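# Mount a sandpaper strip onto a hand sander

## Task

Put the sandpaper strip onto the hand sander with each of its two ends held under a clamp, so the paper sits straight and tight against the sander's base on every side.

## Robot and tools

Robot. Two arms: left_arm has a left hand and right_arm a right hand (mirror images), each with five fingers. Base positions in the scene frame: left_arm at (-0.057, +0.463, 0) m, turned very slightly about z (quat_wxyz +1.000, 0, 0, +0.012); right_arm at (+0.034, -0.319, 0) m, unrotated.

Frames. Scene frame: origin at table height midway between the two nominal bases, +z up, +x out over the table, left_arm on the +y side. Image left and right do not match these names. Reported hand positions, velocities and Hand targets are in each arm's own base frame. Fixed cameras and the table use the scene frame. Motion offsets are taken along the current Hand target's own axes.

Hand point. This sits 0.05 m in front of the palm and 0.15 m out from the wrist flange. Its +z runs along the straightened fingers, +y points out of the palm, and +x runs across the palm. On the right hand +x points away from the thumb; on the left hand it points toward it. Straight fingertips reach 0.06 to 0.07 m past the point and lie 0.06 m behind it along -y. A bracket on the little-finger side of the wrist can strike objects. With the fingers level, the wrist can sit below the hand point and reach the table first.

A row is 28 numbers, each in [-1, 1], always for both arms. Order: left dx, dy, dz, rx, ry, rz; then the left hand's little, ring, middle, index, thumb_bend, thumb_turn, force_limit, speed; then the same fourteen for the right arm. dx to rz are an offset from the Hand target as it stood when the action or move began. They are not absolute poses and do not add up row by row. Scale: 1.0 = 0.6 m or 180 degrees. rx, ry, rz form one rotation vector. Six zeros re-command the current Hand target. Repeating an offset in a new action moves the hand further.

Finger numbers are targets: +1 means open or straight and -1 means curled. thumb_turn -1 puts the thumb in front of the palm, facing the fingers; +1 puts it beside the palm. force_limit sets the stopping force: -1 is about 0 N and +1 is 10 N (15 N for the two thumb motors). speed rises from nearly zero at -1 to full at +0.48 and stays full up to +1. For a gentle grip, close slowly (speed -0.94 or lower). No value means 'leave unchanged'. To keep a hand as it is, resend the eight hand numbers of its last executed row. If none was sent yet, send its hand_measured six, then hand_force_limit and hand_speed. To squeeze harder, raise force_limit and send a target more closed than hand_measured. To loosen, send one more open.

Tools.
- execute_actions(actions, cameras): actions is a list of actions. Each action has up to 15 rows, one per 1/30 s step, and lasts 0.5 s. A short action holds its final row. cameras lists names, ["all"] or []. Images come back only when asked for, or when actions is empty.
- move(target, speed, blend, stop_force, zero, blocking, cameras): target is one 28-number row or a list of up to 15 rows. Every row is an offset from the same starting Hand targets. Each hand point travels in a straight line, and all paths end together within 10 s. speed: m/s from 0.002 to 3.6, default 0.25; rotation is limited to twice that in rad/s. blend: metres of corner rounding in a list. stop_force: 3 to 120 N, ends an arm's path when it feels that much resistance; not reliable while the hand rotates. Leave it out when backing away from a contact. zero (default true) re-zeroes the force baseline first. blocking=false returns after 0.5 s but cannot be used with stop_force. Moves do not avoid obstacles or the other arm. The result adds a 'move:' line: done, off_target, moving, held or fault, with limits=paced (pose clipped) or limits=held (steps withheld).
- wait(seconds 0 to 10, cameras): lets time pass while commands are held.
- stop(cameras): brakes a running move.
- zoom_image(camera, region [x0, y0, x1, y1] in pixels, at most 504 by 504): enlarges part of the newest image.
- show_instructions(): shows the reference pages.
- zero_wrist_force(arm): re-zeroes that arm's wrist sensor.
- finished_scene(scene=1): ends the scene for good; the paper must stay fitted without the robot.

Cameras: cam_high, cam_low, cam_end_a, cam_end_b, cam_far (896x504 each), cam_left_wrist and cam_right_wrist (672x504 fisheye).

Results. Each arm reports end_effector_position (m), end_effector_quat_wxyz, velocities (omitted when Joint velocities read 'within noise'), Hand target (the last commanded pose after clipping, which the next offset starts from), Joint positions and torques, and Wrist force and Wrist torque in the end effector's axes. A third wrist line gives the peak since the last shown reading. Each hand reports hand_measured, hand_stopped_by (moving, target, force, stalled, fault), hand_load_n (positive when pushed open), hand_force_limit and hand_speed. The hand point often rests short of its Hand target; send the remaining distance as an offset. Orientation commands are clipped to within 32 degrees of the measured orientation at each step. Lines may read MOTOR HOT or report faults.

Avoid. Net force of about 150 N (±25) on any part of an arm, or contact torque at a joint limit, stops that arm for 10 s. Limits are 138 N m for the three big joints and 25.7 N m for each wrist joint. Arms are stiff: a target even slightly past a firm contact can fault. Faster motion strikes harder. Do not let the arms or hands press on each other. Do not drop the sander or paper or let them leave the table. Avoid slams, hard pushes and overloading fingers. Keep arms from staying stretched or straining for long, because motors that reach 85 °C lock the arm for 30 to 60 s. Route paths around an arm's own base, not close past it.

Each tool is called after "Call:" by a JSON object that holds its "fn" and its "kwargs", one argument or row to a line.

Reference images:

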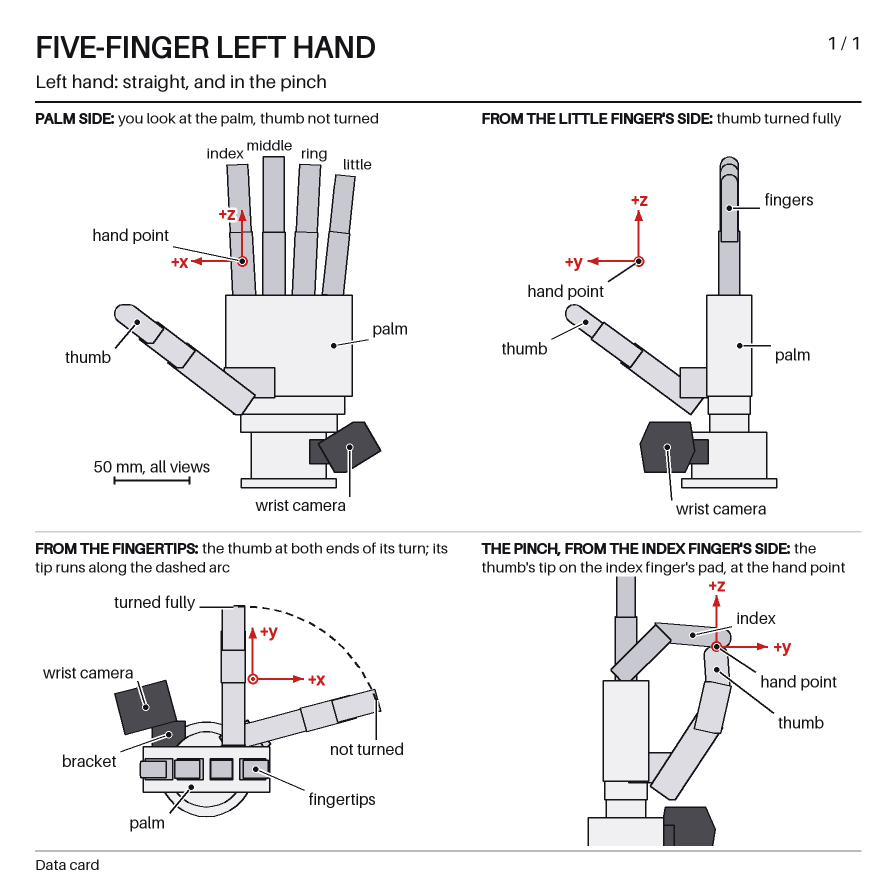

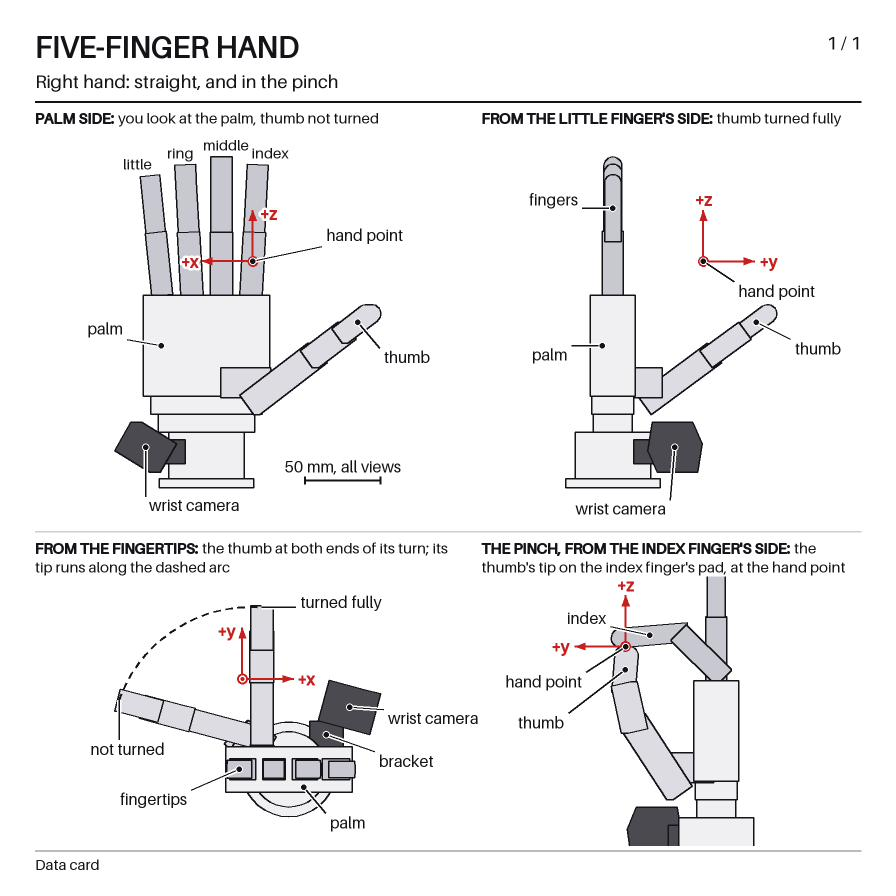

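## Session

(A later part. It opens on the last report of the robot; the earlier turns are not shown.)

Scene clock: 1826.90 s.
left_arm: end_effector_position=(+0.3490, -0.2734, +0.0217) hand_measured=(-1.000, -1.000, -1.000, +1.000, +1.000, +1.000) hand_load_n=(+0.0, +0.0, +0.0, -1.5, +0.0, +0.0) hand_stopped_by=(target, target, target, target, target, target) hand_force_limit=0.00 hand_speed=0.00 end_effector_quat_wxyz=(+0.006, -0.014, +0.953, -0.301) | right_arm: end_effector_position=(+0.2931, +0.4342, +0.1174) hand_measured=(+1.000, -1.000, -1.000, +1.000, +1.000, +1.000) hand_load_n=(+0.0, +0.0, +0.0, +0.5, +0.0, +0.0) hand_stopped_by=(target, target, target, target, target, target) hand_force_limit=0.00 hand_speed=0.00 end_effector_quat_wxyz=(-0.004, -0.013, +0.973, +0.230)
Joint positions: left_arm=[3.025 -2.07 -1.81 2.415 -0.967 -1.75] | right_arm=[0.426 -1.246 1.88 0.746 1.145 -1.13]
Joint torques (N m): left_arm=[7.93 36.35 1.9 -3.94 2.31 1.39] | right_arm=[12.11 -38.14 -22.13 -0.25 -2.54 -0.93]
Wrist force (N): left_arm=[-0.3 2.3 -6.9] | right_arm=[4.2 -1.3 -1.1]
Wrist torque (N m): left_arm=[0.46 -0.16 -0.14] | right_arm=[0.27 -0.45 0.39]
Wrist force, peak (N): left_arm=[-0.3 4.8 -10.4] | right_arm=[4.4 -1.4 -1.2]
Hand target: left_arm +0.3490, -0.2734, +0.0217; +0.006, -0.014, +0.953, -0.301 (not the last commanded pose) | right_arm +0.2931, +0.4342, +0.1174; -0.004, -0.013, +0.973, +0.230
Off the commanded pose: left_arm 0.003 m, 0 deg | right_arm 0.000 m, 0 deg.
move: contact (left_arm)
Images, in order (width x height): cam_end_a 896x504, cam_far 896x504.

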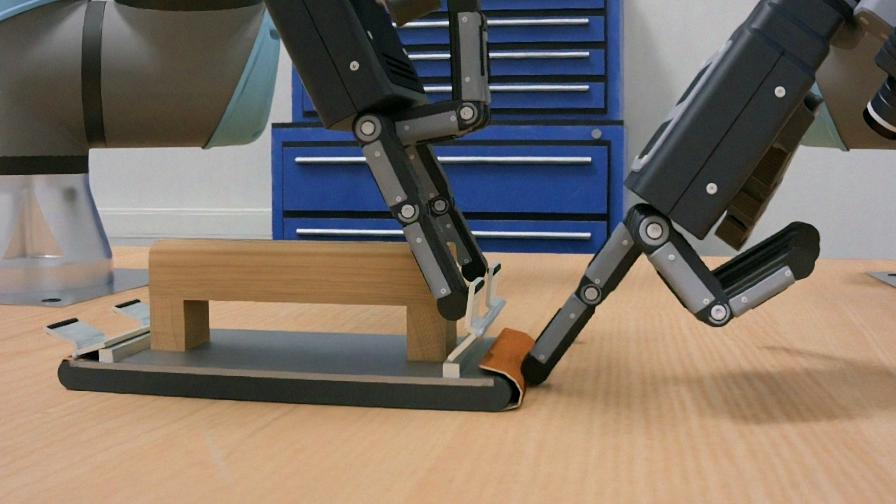

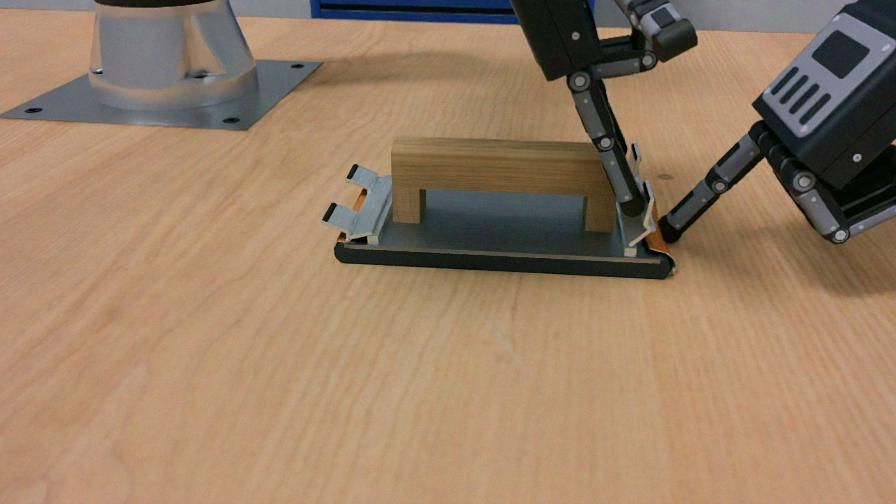

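Call:
{"fn": "move", "kwargs": {
  "target": [0.0007,-0.0109,0.0076,0,0,0,-1,-1,-1,1,1,1,0,0, 0,0,0,0,0,0,1,-1,-1,1,1,1,0,0],
  "speed": 0.01,
  "stop_force": 9,
  "zero": false,
  "cameras": ["cam_far", "cam_end_a"]
}}

Call:
{"fn": "zoom_image", "kwargs": {
  "camera": "cam_end_a",
  "region": [400, 200, 620, 430]
}}

Call:
{"fn": "zoom_image", "kwargs": {
  "camera": "cam_far",
  "region": [590, 140, 740, 290]
}}

Call:
{"fn": "zoom_image", "kwargs": {
  "camera": "cam_end_a",
  "region": [40, 290, 200, 410]
}}

Scene clock: 1835.83 s.
left_arm: end_effector_position=(+0.3489, -0.2739, +0.0218) hand_measured=(-1.000, -1.000, -1.000, +1.000, +1.000, +1.000) hand_load_n=(+0.0, +0.0, +0.0, -3.5, +0.0, -0.5) hand_stopped_by=(target, target, target, target, target, target) hand_force_limit=0.00 hand_speed=0.00 end_effector_quat_wxyz=(+0.006, -0.014, +0.953, -0.301) | right_arm: end_effector_position=(+0.2931, +0.4342, +0.1174) hand_measured=(+1.000, -1.000, -1.000, +1.000, +1.000, +1.000) hand_load_n=(+0.0, +0.0, +0.0, +0.5, +0.0, +0.0) hand_stopped_by=(target, target, target, target, target, target) hand_force_limit=0.00 hand_speed=0.00 end_effector_quat_wxyz=(-0.004, -0.013, +0.973, +0.230)
Joint positions: left_arm=[3.024 -2.07 -1.81 2.415 -0.967 -1.752] | right_arm=[0.426 -1.246 1.88 0.746 1.145 -1.13]
Joint torques (N m): left_arm=[5.31 31.59 1.01 -3.82 2.81 1.4] | right_arm=[12.43 -38.38 -21.15 -0.22 -2.44 -0.92]
Wrist force (N): left_arm=[-1.2 4.9 -9.3] | right_arm=[4.3 -1.7 -1.3]
Wrist torque (N m): left_arm=[0.59 -0.21 -0.21] | right_arm=[0.33 -0.41 0.39]
Wrist force, peak (N): left_arm=[-0.8 6.0 -11.9] | right_arm=[4.5 -1.7 -1.8]
Hand target: left_arm +0.3489, -0.2739, +0.0218; +0.006, -0.014, +0.953, -0.301 (not the last commanded pose) | right_arm +0.2931, +0.4342, +0.1174; -0.004, -0.013, +0.973, +0.230
Off the commanded pose: left_arm 0.007 m, 0 deg | right_arm 0.000 m, 0 deg.
move: contact (left_arm)
Images, in order (width x height): cam_end_a 896x504, cam_far 896x504.

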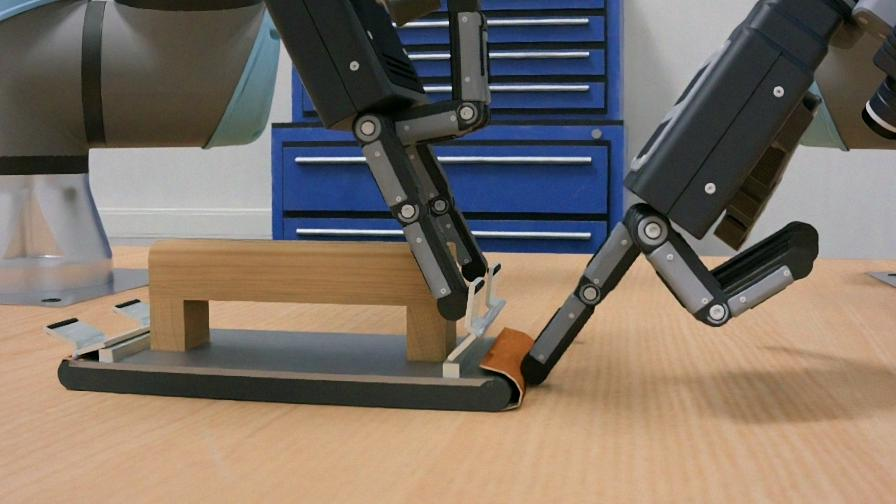

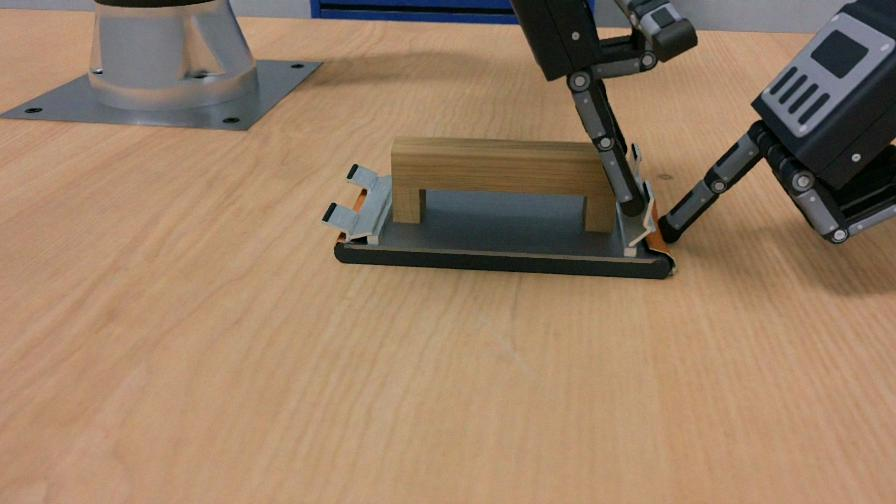

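Scaled by 2.191 from the camera's 896x504 image, which has a finer 1280x720 frame.

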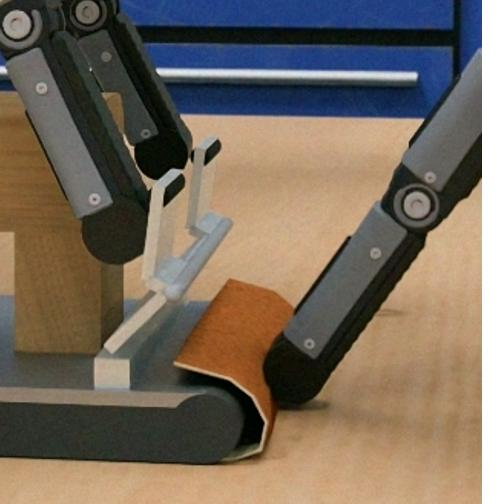

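Scaled by 3.360 from the camera's 896x504 image, which has a finer 1280x720 frame.

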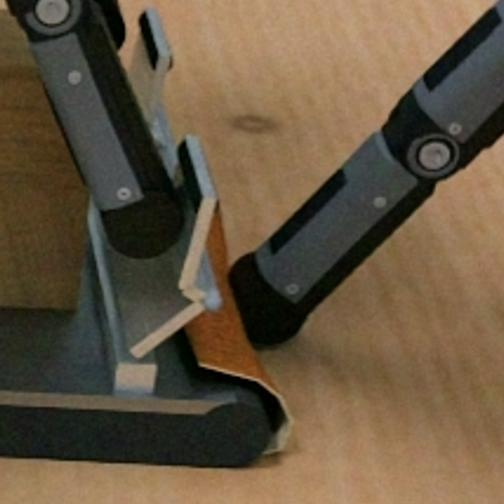

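Scaled by 3.150 from the camera's 896x504 image, which has a finer 1280x720 frame.

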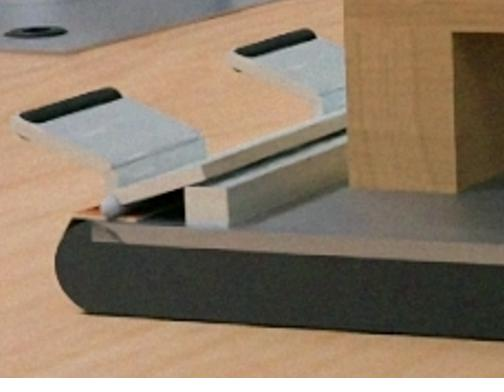

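Call:
{"fn": "wait", "kwargs": {
  "seconds": 0,
  "cameras": ["cam_left_wrist", "cam_high", "cam_right_wrist"]
}}

Call:
{"fn": "zoom_image", "kwargs": {
  "camera": "cam_high",
  "region": [330, 120, 470, 260]
}}

Scene clock: 1844.57 s.
left_arm: end_effector_position=(+0.3489, -0.2739, +0.0218) hand_measured=(-1.000, -1.000, -1.000, +1.000, +1.000, +1.000) hand_load_n=(+0.0, +0.0, +0.0, -3.5, +0.0, -0.5) hand_stopped_by=(target, target, target, target, target, target) hand_force_limit=0.00 hand_speed=0.00 end_effector_quat_wxyz=(+0.006, -0.014, +0.953, -0.301) | right_arm: end_effector_position=(+0.2931, +0.4342, +0.1174) hand_measured=(+1.000, -1.000, -1.000, +1.000, +1.000, +1.000) hand_load_n=(+0.0, +0.0, +0.0, +0.5, +0.0, +0.0) hand_stopped_by=(target, target, target, target, target, target) hand_force_limit=0.00 hand_speed=0.00 end_effector_quat_wxyz=(-0.004, -0.013, +0.973, +0.230)
Joint positions: left_arm=[3.024 -2.07 -1.81 2.415 -0.967 -1.752] | right_arm=[0.426 -1.246 1.88 0.746 1.145 -1.13]
Joint torques (N m): left_arm=[6.14 31.94 2.49 -3.66 2.94 1.08] | right_arm=[11.92 -38.6 -21.45 -0.1 -2.59 -0.95]
Wrist force (N): left_arm=[-1.3 4.4 -9.8] | right_arm=[4.6 -1.5 -1.4]
Wrist torque (N m): left_arm=[0.56 -0.19 -0.21] | right_arm=[0.33 -0.46 0.41]
Wrist force, peak (N): left_arm=[-1.3 4.7 -9.8] | right_arm=[4.5 -1.7 -1.8]
Hand target: left_arm +0.3489, -0.2739, +0.0218; +0.006, -0.014, +0.953, -0.301 (not the last commanded pose) | right_arm +0.2931, +0.4342, +0.1174; -0.004, -0.013, +0.973, +0.230
Off the commanded pose: left_arm 0.007 m, 0 deg | right_arm 0.000 m, 0 deg.
Images, in order (width x height): cam_high 896x504, cam_left_wrist 672x504, cam_right_wrist 672x504.

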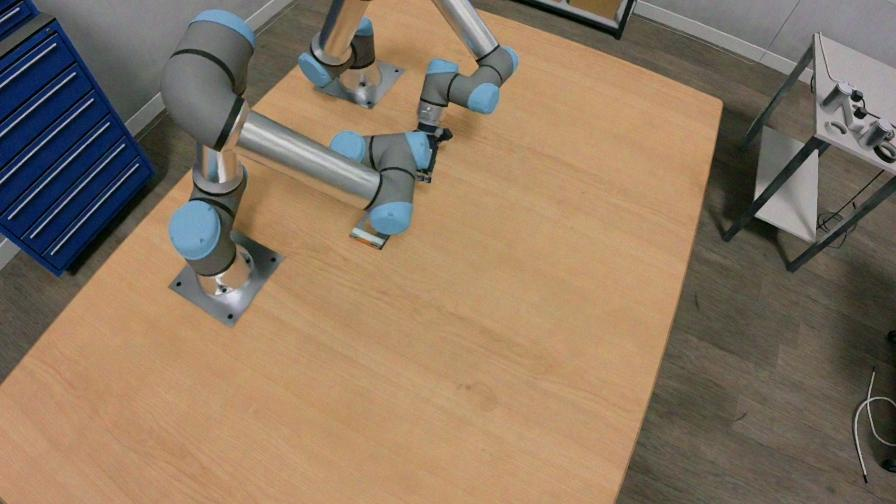

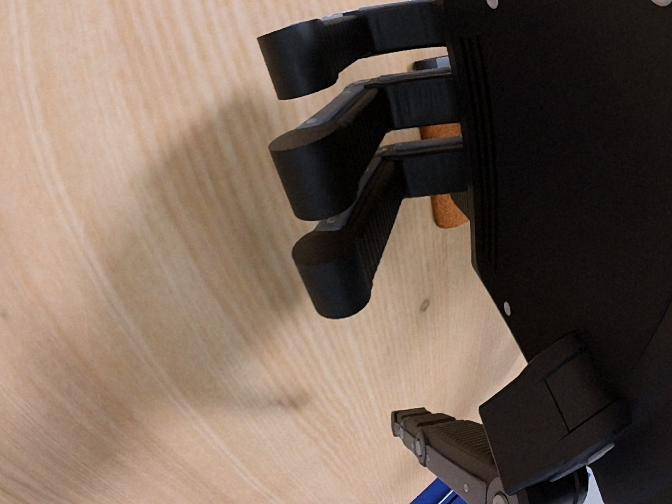

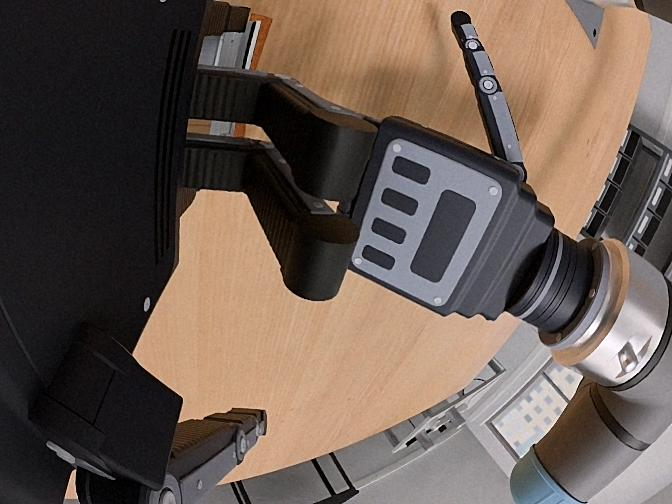

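Scaled by 3.600 from the camera's 896x504 image, which has a finer 1280x720 frame.

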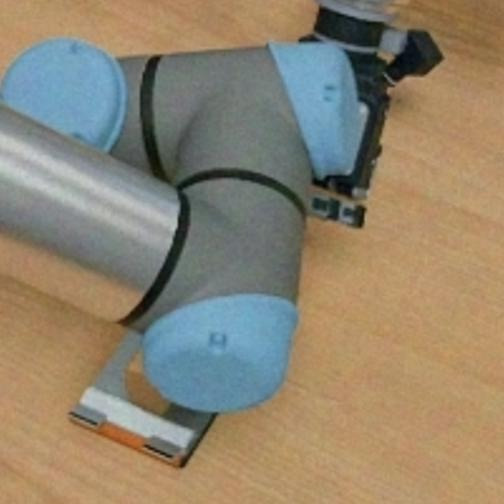

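Call:
{"fn": "move", "kwargs": {
  "target": [0,0,0,0,0,0,-1,-1,-1,1,1,1,0,0, -0.0002,0.0063,0.006,0,0,0,1,-1,-1,1,1,1,0,0],
  "speed": 0.015,
  "stop_force": 9,
  "cameras": ["cam_far", "cam_end_a"]
}}

Call:
{"fn": "zoom_image", "kwargs": {
  "camera": "cam_end_a",
  "region": [400, 200, 620, 430]
}}

Call:
{"fn": "zoom_image", "kwargs": {
  "camera": "cam_far",
  "region": [590, 140, 740, 290]
}}

Scene clock: 1962.73 s.
left_arm: end_effector_position=(+0.3489, -0.2739, +0.0218) hand_measured=(-1.000, -1.000, -1.000, +1.000, +1.000, +1.000) hand_load_n=(+0.5, +0.0, +0.0, -1.5, +0.0, +0.0) hand_stopped_by=(target, target, target, target, target, target) hand_force_limit=0.00 hand_speed=0.00 end_effector_quat_wxyz=(+0.006, -0.014, +0.953, -0.301) | right_arm: end_effector_position=(+0.2931, +0.4392, +0.1158) hand_measured=(+1.000, -1.000, -1.000, +1.000, +1.000, +1.000) hand_load_n=(+0.0, +0.0, +0.0, +0.0, +0.0, +0.0) hand_stopped_by=(target, target, target, target, target, target) hand_force_limit=0.00 hand_speed=0.00 end_effector_quat_wxyz=(-0.004, -0.013, +0.973, +0.230)
Joint positions: left_arm=[3.024 -2.07 -1.81 2.415 -0.967 -1.752] | right_arm=[0.439 -1.238 1.87 0.741 1.147 -1.116]
Joint torques (N m): left_arm=[5.91 31.42 3.18 -2.65 0.03 1.16] | right_arm=[12.4 -16.19 -26.58 -0.18 1.43 1.51]
Wrist force (N): left_arm=[-0.4 2.2 -6.8] | right_arm=[3.5 0.8 -0.4]
Wrist torque (N m): left_arm=[0.48 -0.14 -0.15] | right_arm=[0.11 -0.40 0.21]
Wrist force, peak (N): left_arm=[-1.2 4.8 -9.9] | right_arm=[3.6 -5.1 -3.8]
Hand target: left_arm +0.3489, -0.2739, +0.0218; +0.006, -0.014, +0.953, -0.301 | right_arm +0.2931, +0.4392, +0.1158; -0.004, -0.013, +0.973, +0.230
Off the commanded pose: left_arm 0.000 m, 0 deg | right_arm 0.000 m, 0 deg.
move: done
Images, in order (width x height): cam_end_a 896x504, cam_far 896x504.

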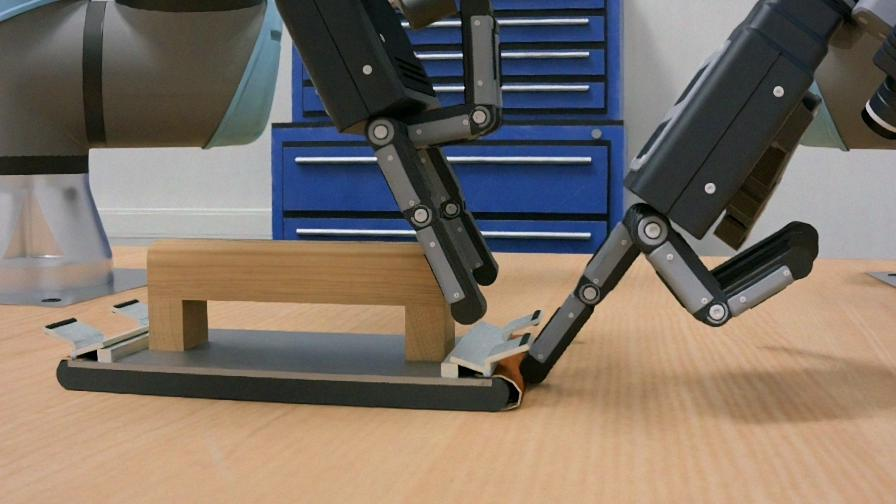

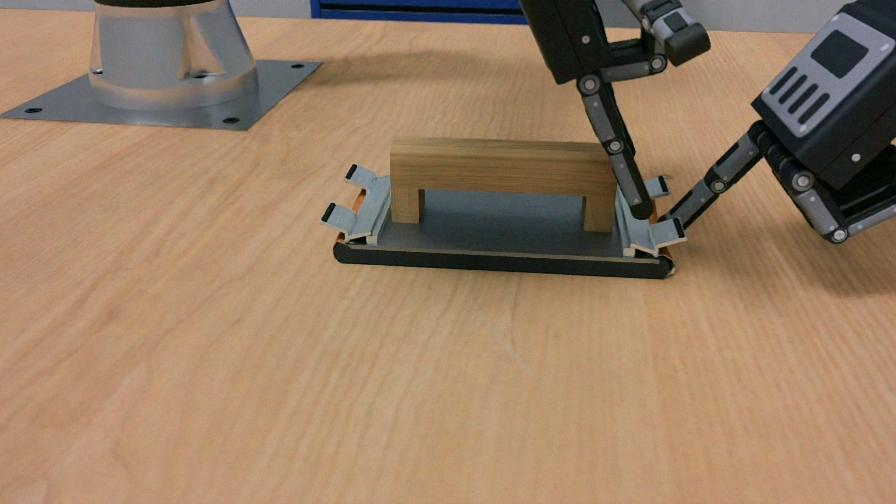

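Scaled by 2.191 from the camera's 896x504 image, which has a finer 1280x720 frame.

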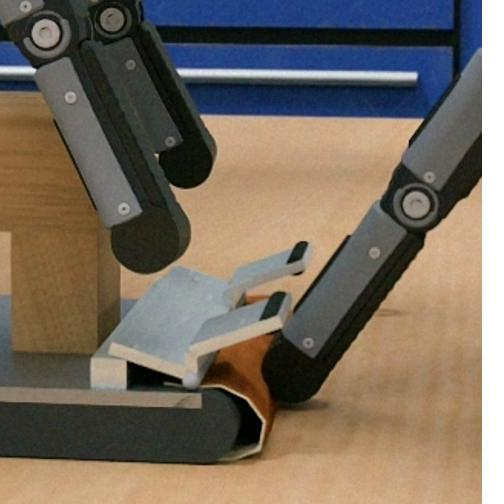

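Scaled by 3.360 from the camera's 896x504 image, which has a finer 1280x720 frame.

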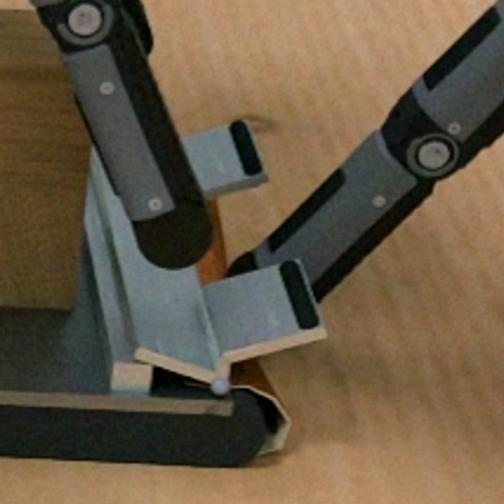

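Call:
{"fn": "move", "kwargs": {
  "target": [0,0,-0.0833,0,0,0,-1,-1,-1,1,1,1,0,0, 0,0.06,-0.1191,0,0,0,1,-1,-1,1,1,1,0,0],
  "speed": 0.08,
  "cameras": ["cam_far", "cam_end_a", "cam_high"]
}}

Call:
{"fn": "zoom_image", "kwargs": {
  "camera": "cam_end_a",
  "region": [420, 290, 560, 430]
}}

Call:
{"fn": "zoom_image", "kwargs": {
  "camera": "cam_far",
  "region": [590, 140, 720, 290]
}}

Call:
{"fn": "zoom_image", "kwargs": {
  "camera": "cam_end_a",
  "region": [40, 290, 200, 410]
}}

Scene clock: 1975.33 s.
left_arm: end_effector_position=(+0.3479, -0.2453, +0.0626) hand_measured=(-1.000, -1.000, -1.000, +1.000, +1.000, +1.000) hand_load_n=(+0.0, +0.0, +0.0, +0.0, +0.0, +0.0) hand_stopped_by=(target, target, target, target, target, target) hand_force_limit=0.00 hand_speed=0.00 end_effector_quat_wxyz=(+0.006, -0.014, +0.953, -0.301) | right_arm: end_effector_position=(+0.2931, +0.4394, +0.1957) hand_measured=(+1.000, -1.000, -1.000, +1.000, +1.000, +1.000) hand_load_n=(+0.0, +0.0, +0.0, +0.0, +0.0, +0.0) hand_stopped_by=(target, target, target, target, target, target) hand_force_limit=0.00 hand_speed=0.00 end_effector_quat_wxyz=(-0.004, -0.013, +0.973, +0.230)
Joint positions: left_arm=[3.098 -1.99 -1.82 2.295 -0.961 -1.663] | right_arm=[0.439 -1.335 1.766 0.943 1.147 -1.116]
Joint torques (N m): left_arm=[7.38 36.41 3.63 -4.53 1.89 1.26] | right_arm=[-12.68 -37.44 -28.92 4.59 1.63 -1.31]
Wrist force (N): left_arm=[0.1 0.8 -0.5] | right_arm=[4.0 1.4 -0.2]
Wrist torque (N m): left_arm=[0.17 -0.02 -0.11] | right_arm=[0.16 -0.44 0.36]
Wrist force, peak (N): left_arm=[-0.5 2.0 -7.0] | right_arm=[4.2 1.9 -0.6]
Hand target: left_arm +0.3479, -0.2452, +0.0627; +0.006, -0.014, +0.953, -0.301 | right_arm +0.2932, +0.4393, +0.1959; -0.004, -0.013, +0.973, +0.230
Off the commanded pose: left_arm 0.000 m, 0 deg | right_arm 0.000 m, 0 deg.
move: done
Images, in order (width x height): cam_high 896x504, cam_end_a 896x504, cam_far 896x504.

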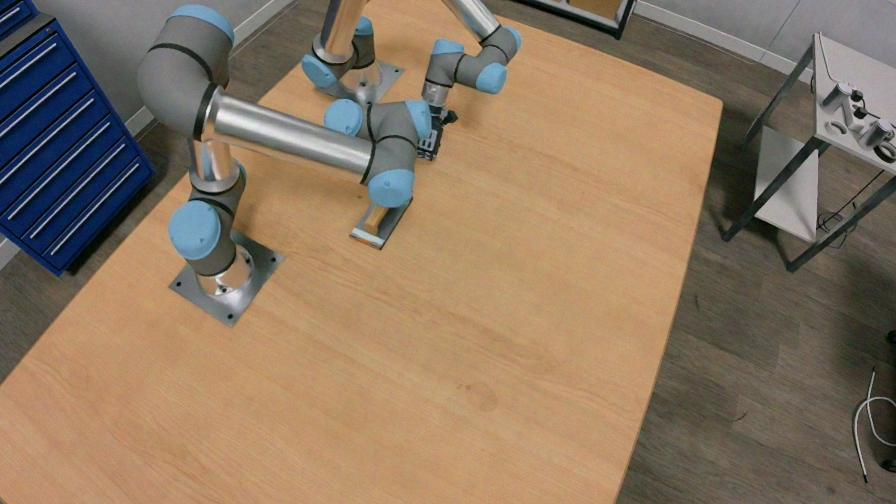

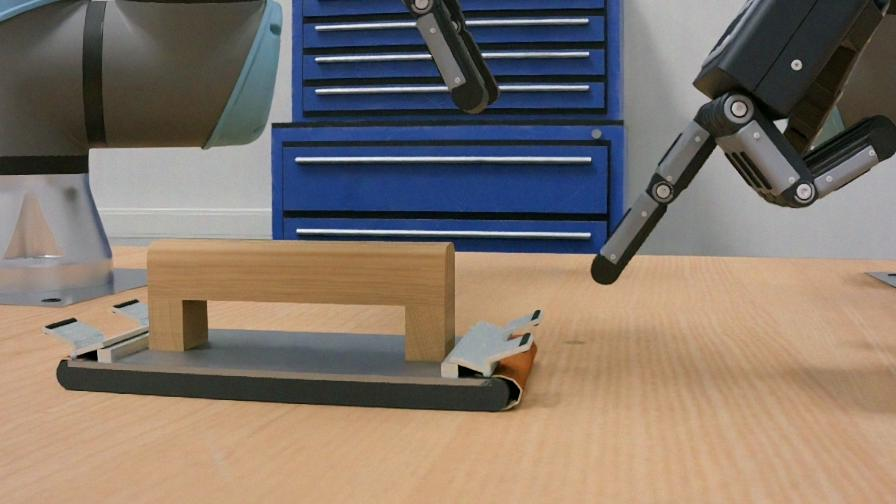

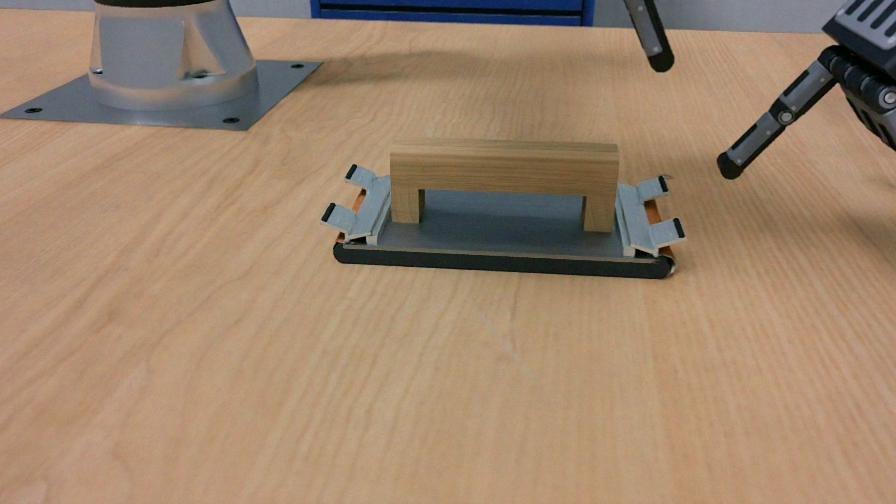

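Scaled by 3.600 from the camera's 896x504 image, which has a finer 1280x720 frame.

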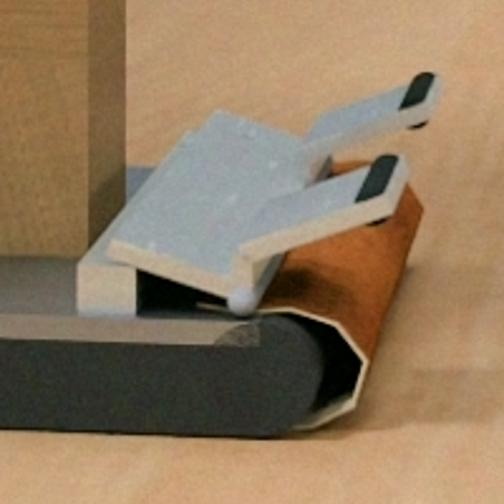

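Scaled by 3.360 from the camera's 896x504 image, which has a finer 1280x720 frame.

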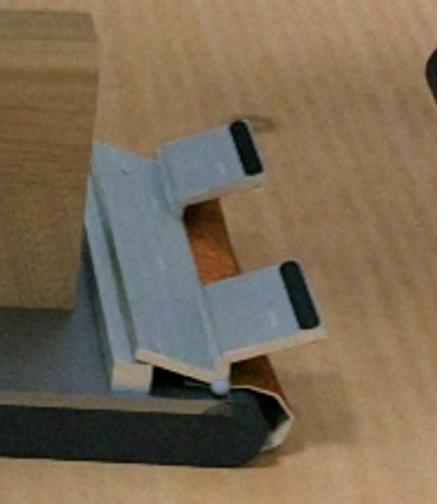

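Scaled by 3.150 from the camera's 896x504 image, which has a finer 1280x720 frame.

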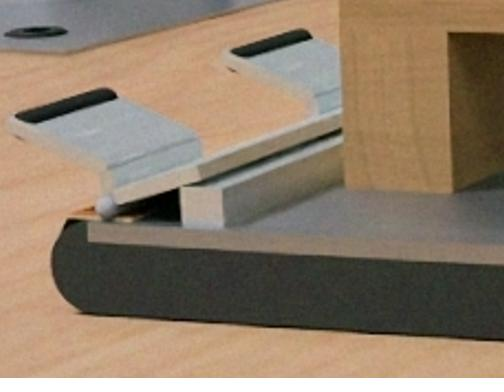

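Call:
{"fn": "move", "kwargs": {
  "target": [
    [0.0507,0.0298,-0.0208,0,0,0,1,-1,-1,1,1,1,0,0, 0.055,-0.2577,-0.1485,0,0,0,-1,-1,-1,1,1,1,0,0],
    [0.0533,0.0247,0.0518,0,0,0,1,-1,-1,1,1,1,0,0, 0.0545,-0.3028,-0.022,0,0,0,-1,-1,-1,1,1,1,0,0]
  ],
  "speed": 0.12,
  "blend": 0.01,
  "cameras": ["cam_far", "cam_end_a", "cam_end_b"]
}}

Call:
{"fn": "zoom_image", "kwargs": {
  "camera": "cam_end_a",
  "region": [420, 270, 600, 430]
}}

Call:
{"fn": "zoom_image", "kwargs": {
  "camera": "cam_far",
  "region": [590, 140, 740, 290]
}}

Scene clock: 2076.50 s.
left_arm: end_effector_position=(+0.3162, -0.2519, +0.0287) hand_measured=(+1.000, -1.000, -1.000, +1.000, +1.000, +1.000) hand_load_n=(+0.0, +0.5, +0.0, +0.0, +0.0, +0.0) hand_stopped_by=(target, target, target, target, target, target) hand_force_limit=0.00 hand_speed=0.00 end_effector_quat_wxyz=(+0.006, -0.014, +0.953, -0.301) | right_arm: end_effector_position=(+0.2649, +0.2701, +0.1264) hand_measured=(-1.000, -1.000, -1.000, +1.000, +1.000, +1.000) hand_load_n=(+0.0, +0.0, +0.0, +0.0, +0.0, +0.0) hand_stopped_by=(target, target, target, target, target, target) hand_force_limit=0.00 hand_speed=0.00 end_effector_quat_wxyz=(-0.004, -0.013, +0.973, +0.230) end_effector_velocity=(+0.001, +0.000, -0.001) end_effector_angular_velocity=(-0.001, -0.003, -0.001)
Joint positions: left_arm=[3.075 -1.991 -1.929 2.42 -0.963 -1.69] | right_arm=[-0.129 -1.479 2.24 0.889 1.113 -1.744]
Joint velocities: left_arm=[within noise] | right_arm=[0.001 0.001 0 -0.005 0.001 0.002]
Joint torques (N m): left_arm=[-5.91 19.08 20.23 -0.84 -0.61 -2.04] | right_arm=[12.92 -3.8 -0.86 0.34 -2.65 1.54]
Wrist force (N): left_arm=[0.0 1.0 -0.7] | right_arm=[3.8 1.0 -0.2]
Wrist torque (N m): left_arm=[0.19 -0.01 -0.01] | right_arm=[0.15 -0.41 0.24]
Wrist force, peak (N): left_arm=[0.3 0.9 -1.1] | right_arm=[4.4 1.6 -0.4]
Hand target: left_arm +0.3162, -0.2519, +0.0286; +0.006, -0.014, +0.953, -0.301 | right_arm +0.2650, +0.2702, +0.1263; -0.004, -0.013, +0.973, +0.230
Off the commanded pose: left_arm 0.000 m, 0 deg | right_arm 0.000 m, 0 deg.
move: done
Images, in order (width x height): cam_end_a 896x504, cam_end_b 896x504, cam_far 896x504.

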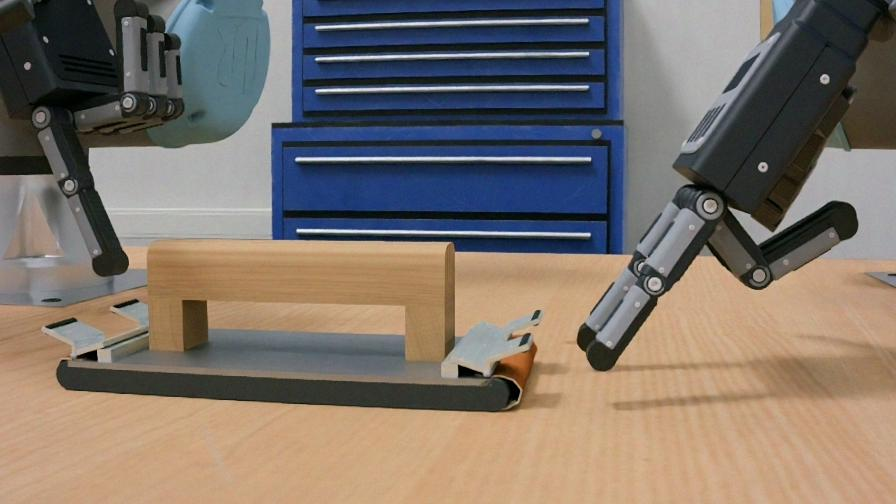

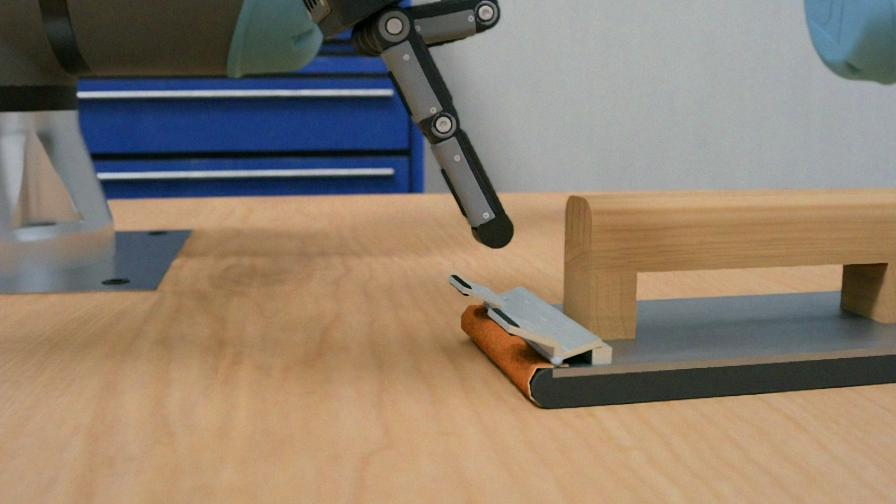

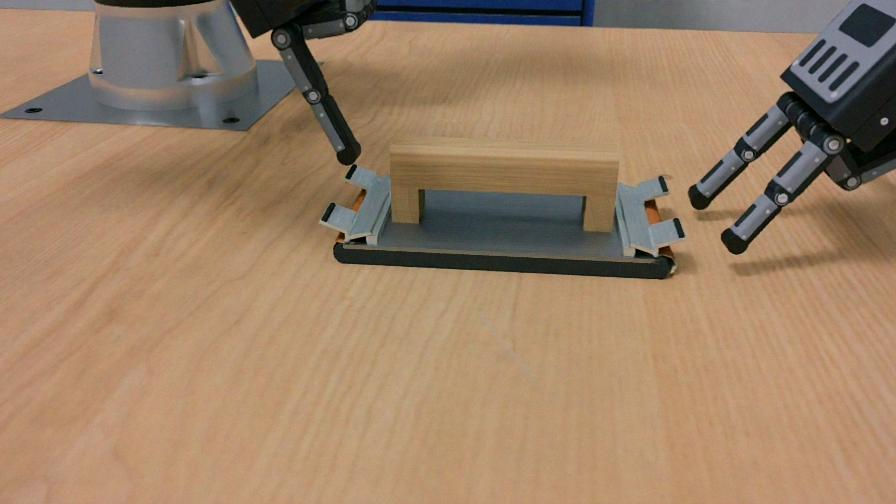

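Scaled by 2.800 from the camera's 896x504 image, which has a finer 1280x720 frame.

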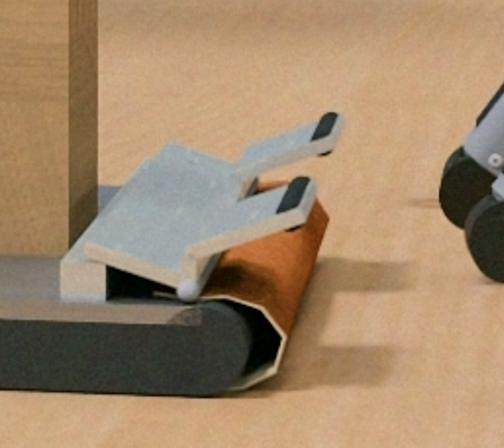

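Scaled by 3.360 from the camera's 896x504 image, which has a finer 1280x720 frame.

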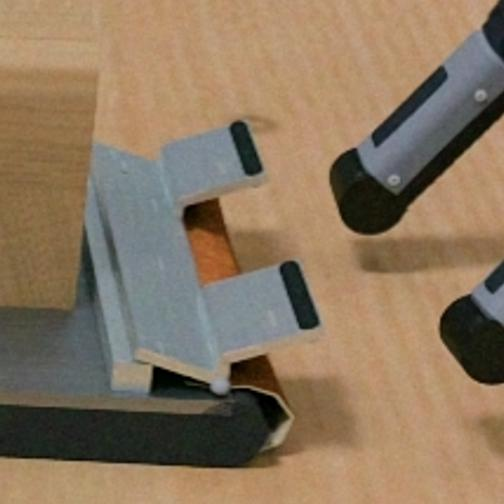

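Call:
{"fn": "move", "kwargs": {
  "target": [0,0,0,0,0,0,1,-1,-1,1,1,1,0,0, -0.0012,0.0372,0.0188,0,0,0,-1,-1,-1,1,1,1,0,0],
  "speed": 0.02,
  "stop_force": 3,
  "cameras": ["cam_far", "cam_end_b", "cam_end_a"]
}}

Scene clock: 2092.17 s.
left_arm: end_effector_position=(+0.3162, -0.2519, +0.0286) hand_measured=(+1.000, -1.000, -1.000, +1.000, +1.000, +1.000) hand_load_n=(+0.0, +0.0, +0.0, +0.0, +0.0, +0.0) hand_stopped_by=(target, target, target, target, target, target) hand_force_limit=0.00 hand_speed=0.00 end_effector_quat_wxyz=(+0.006, -0.014, +0.953, -0.301) | right_arm: end_effector_position=(+0.2649, +0.2923, +0.1263) hand_measured=(-1.000, -1.000, -1.000, +1.000, +1.000, +1.000) hand_load_n=(+0.0, +0.0, +0.0, +0.0, +0.0, +0.0) hand_stopped_by=(target, target, target, target, target, target) hand_force_limit=0.00 hand_speed=0.00 end_effector_quat_wxyz=(-0.004, -0.013, +0.973, +0.230)
Joint positions: left_arm=[3.075 -1.991 -1.929 2.42 -0.963 -1.69] | right_arm=[-0.033 -1.464 2.206 0.86 1.107 -1.637]
Joint torques (N m): left_arm=[-7.01 18.7 20.89 -0.94 -0.61 -1.81] | right_arm=[-12.67 -28.54 -1.39 5.06 1.32 -1.23]
Wrist force (N): left_arm=[0.1 0.8 -0.7] | right_arm=[3.3 0.6 -0.7]
Wrist torque (N m): left_arm=[0.16 -0.02 0.00] | right_arm=[0.13 -0.38 0.34]
Wrist force, peak (N): left_arm=[0.3 1.0 -0.9] | right_arm=[3.8 -1.8 -2.1]
Hand target: left_arm +0.3162, -0.2519, +0.0286; +0.006, -0.014, +0.953, -0.301 | right_arm +0.2649, +0.2923, +0.1263; -0.004, -0.013, +0.973, +0.230 (not the last commanded pose)
Off the commanded pose: left_arm 0.000 m, 0 deg | right_arm 0.003 m, 0 deg.
move: contact (right_arm)
Images, in order (width x height): cam_end_a 896x504, cam_end_b 896x504, cam_far 896x504.

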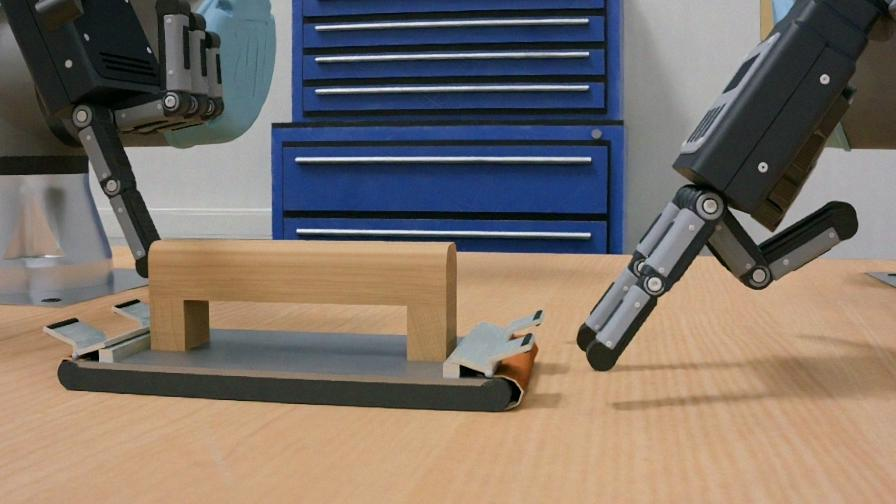

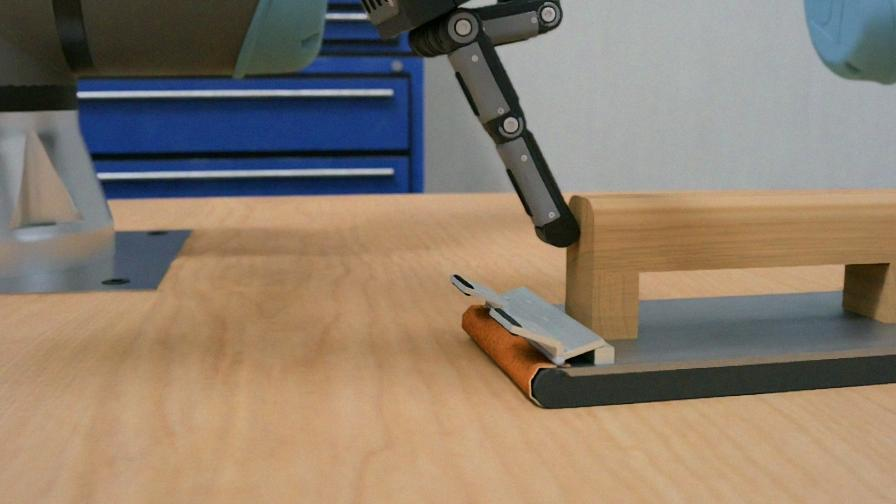

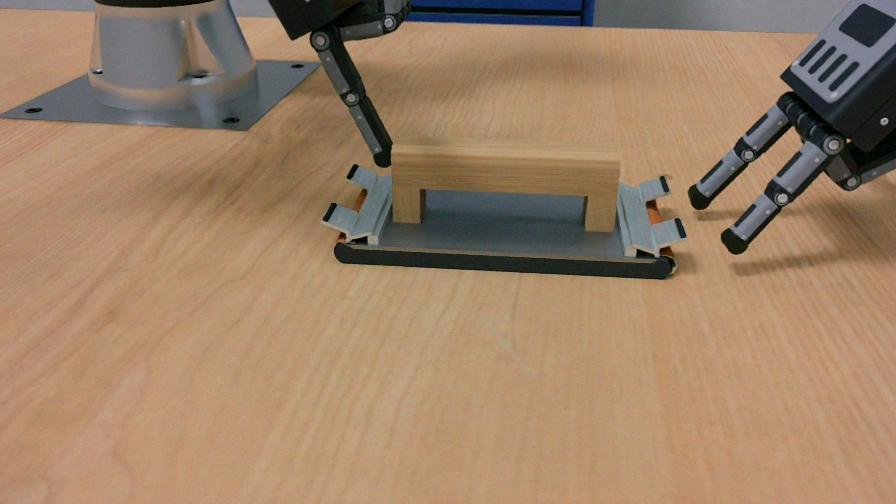

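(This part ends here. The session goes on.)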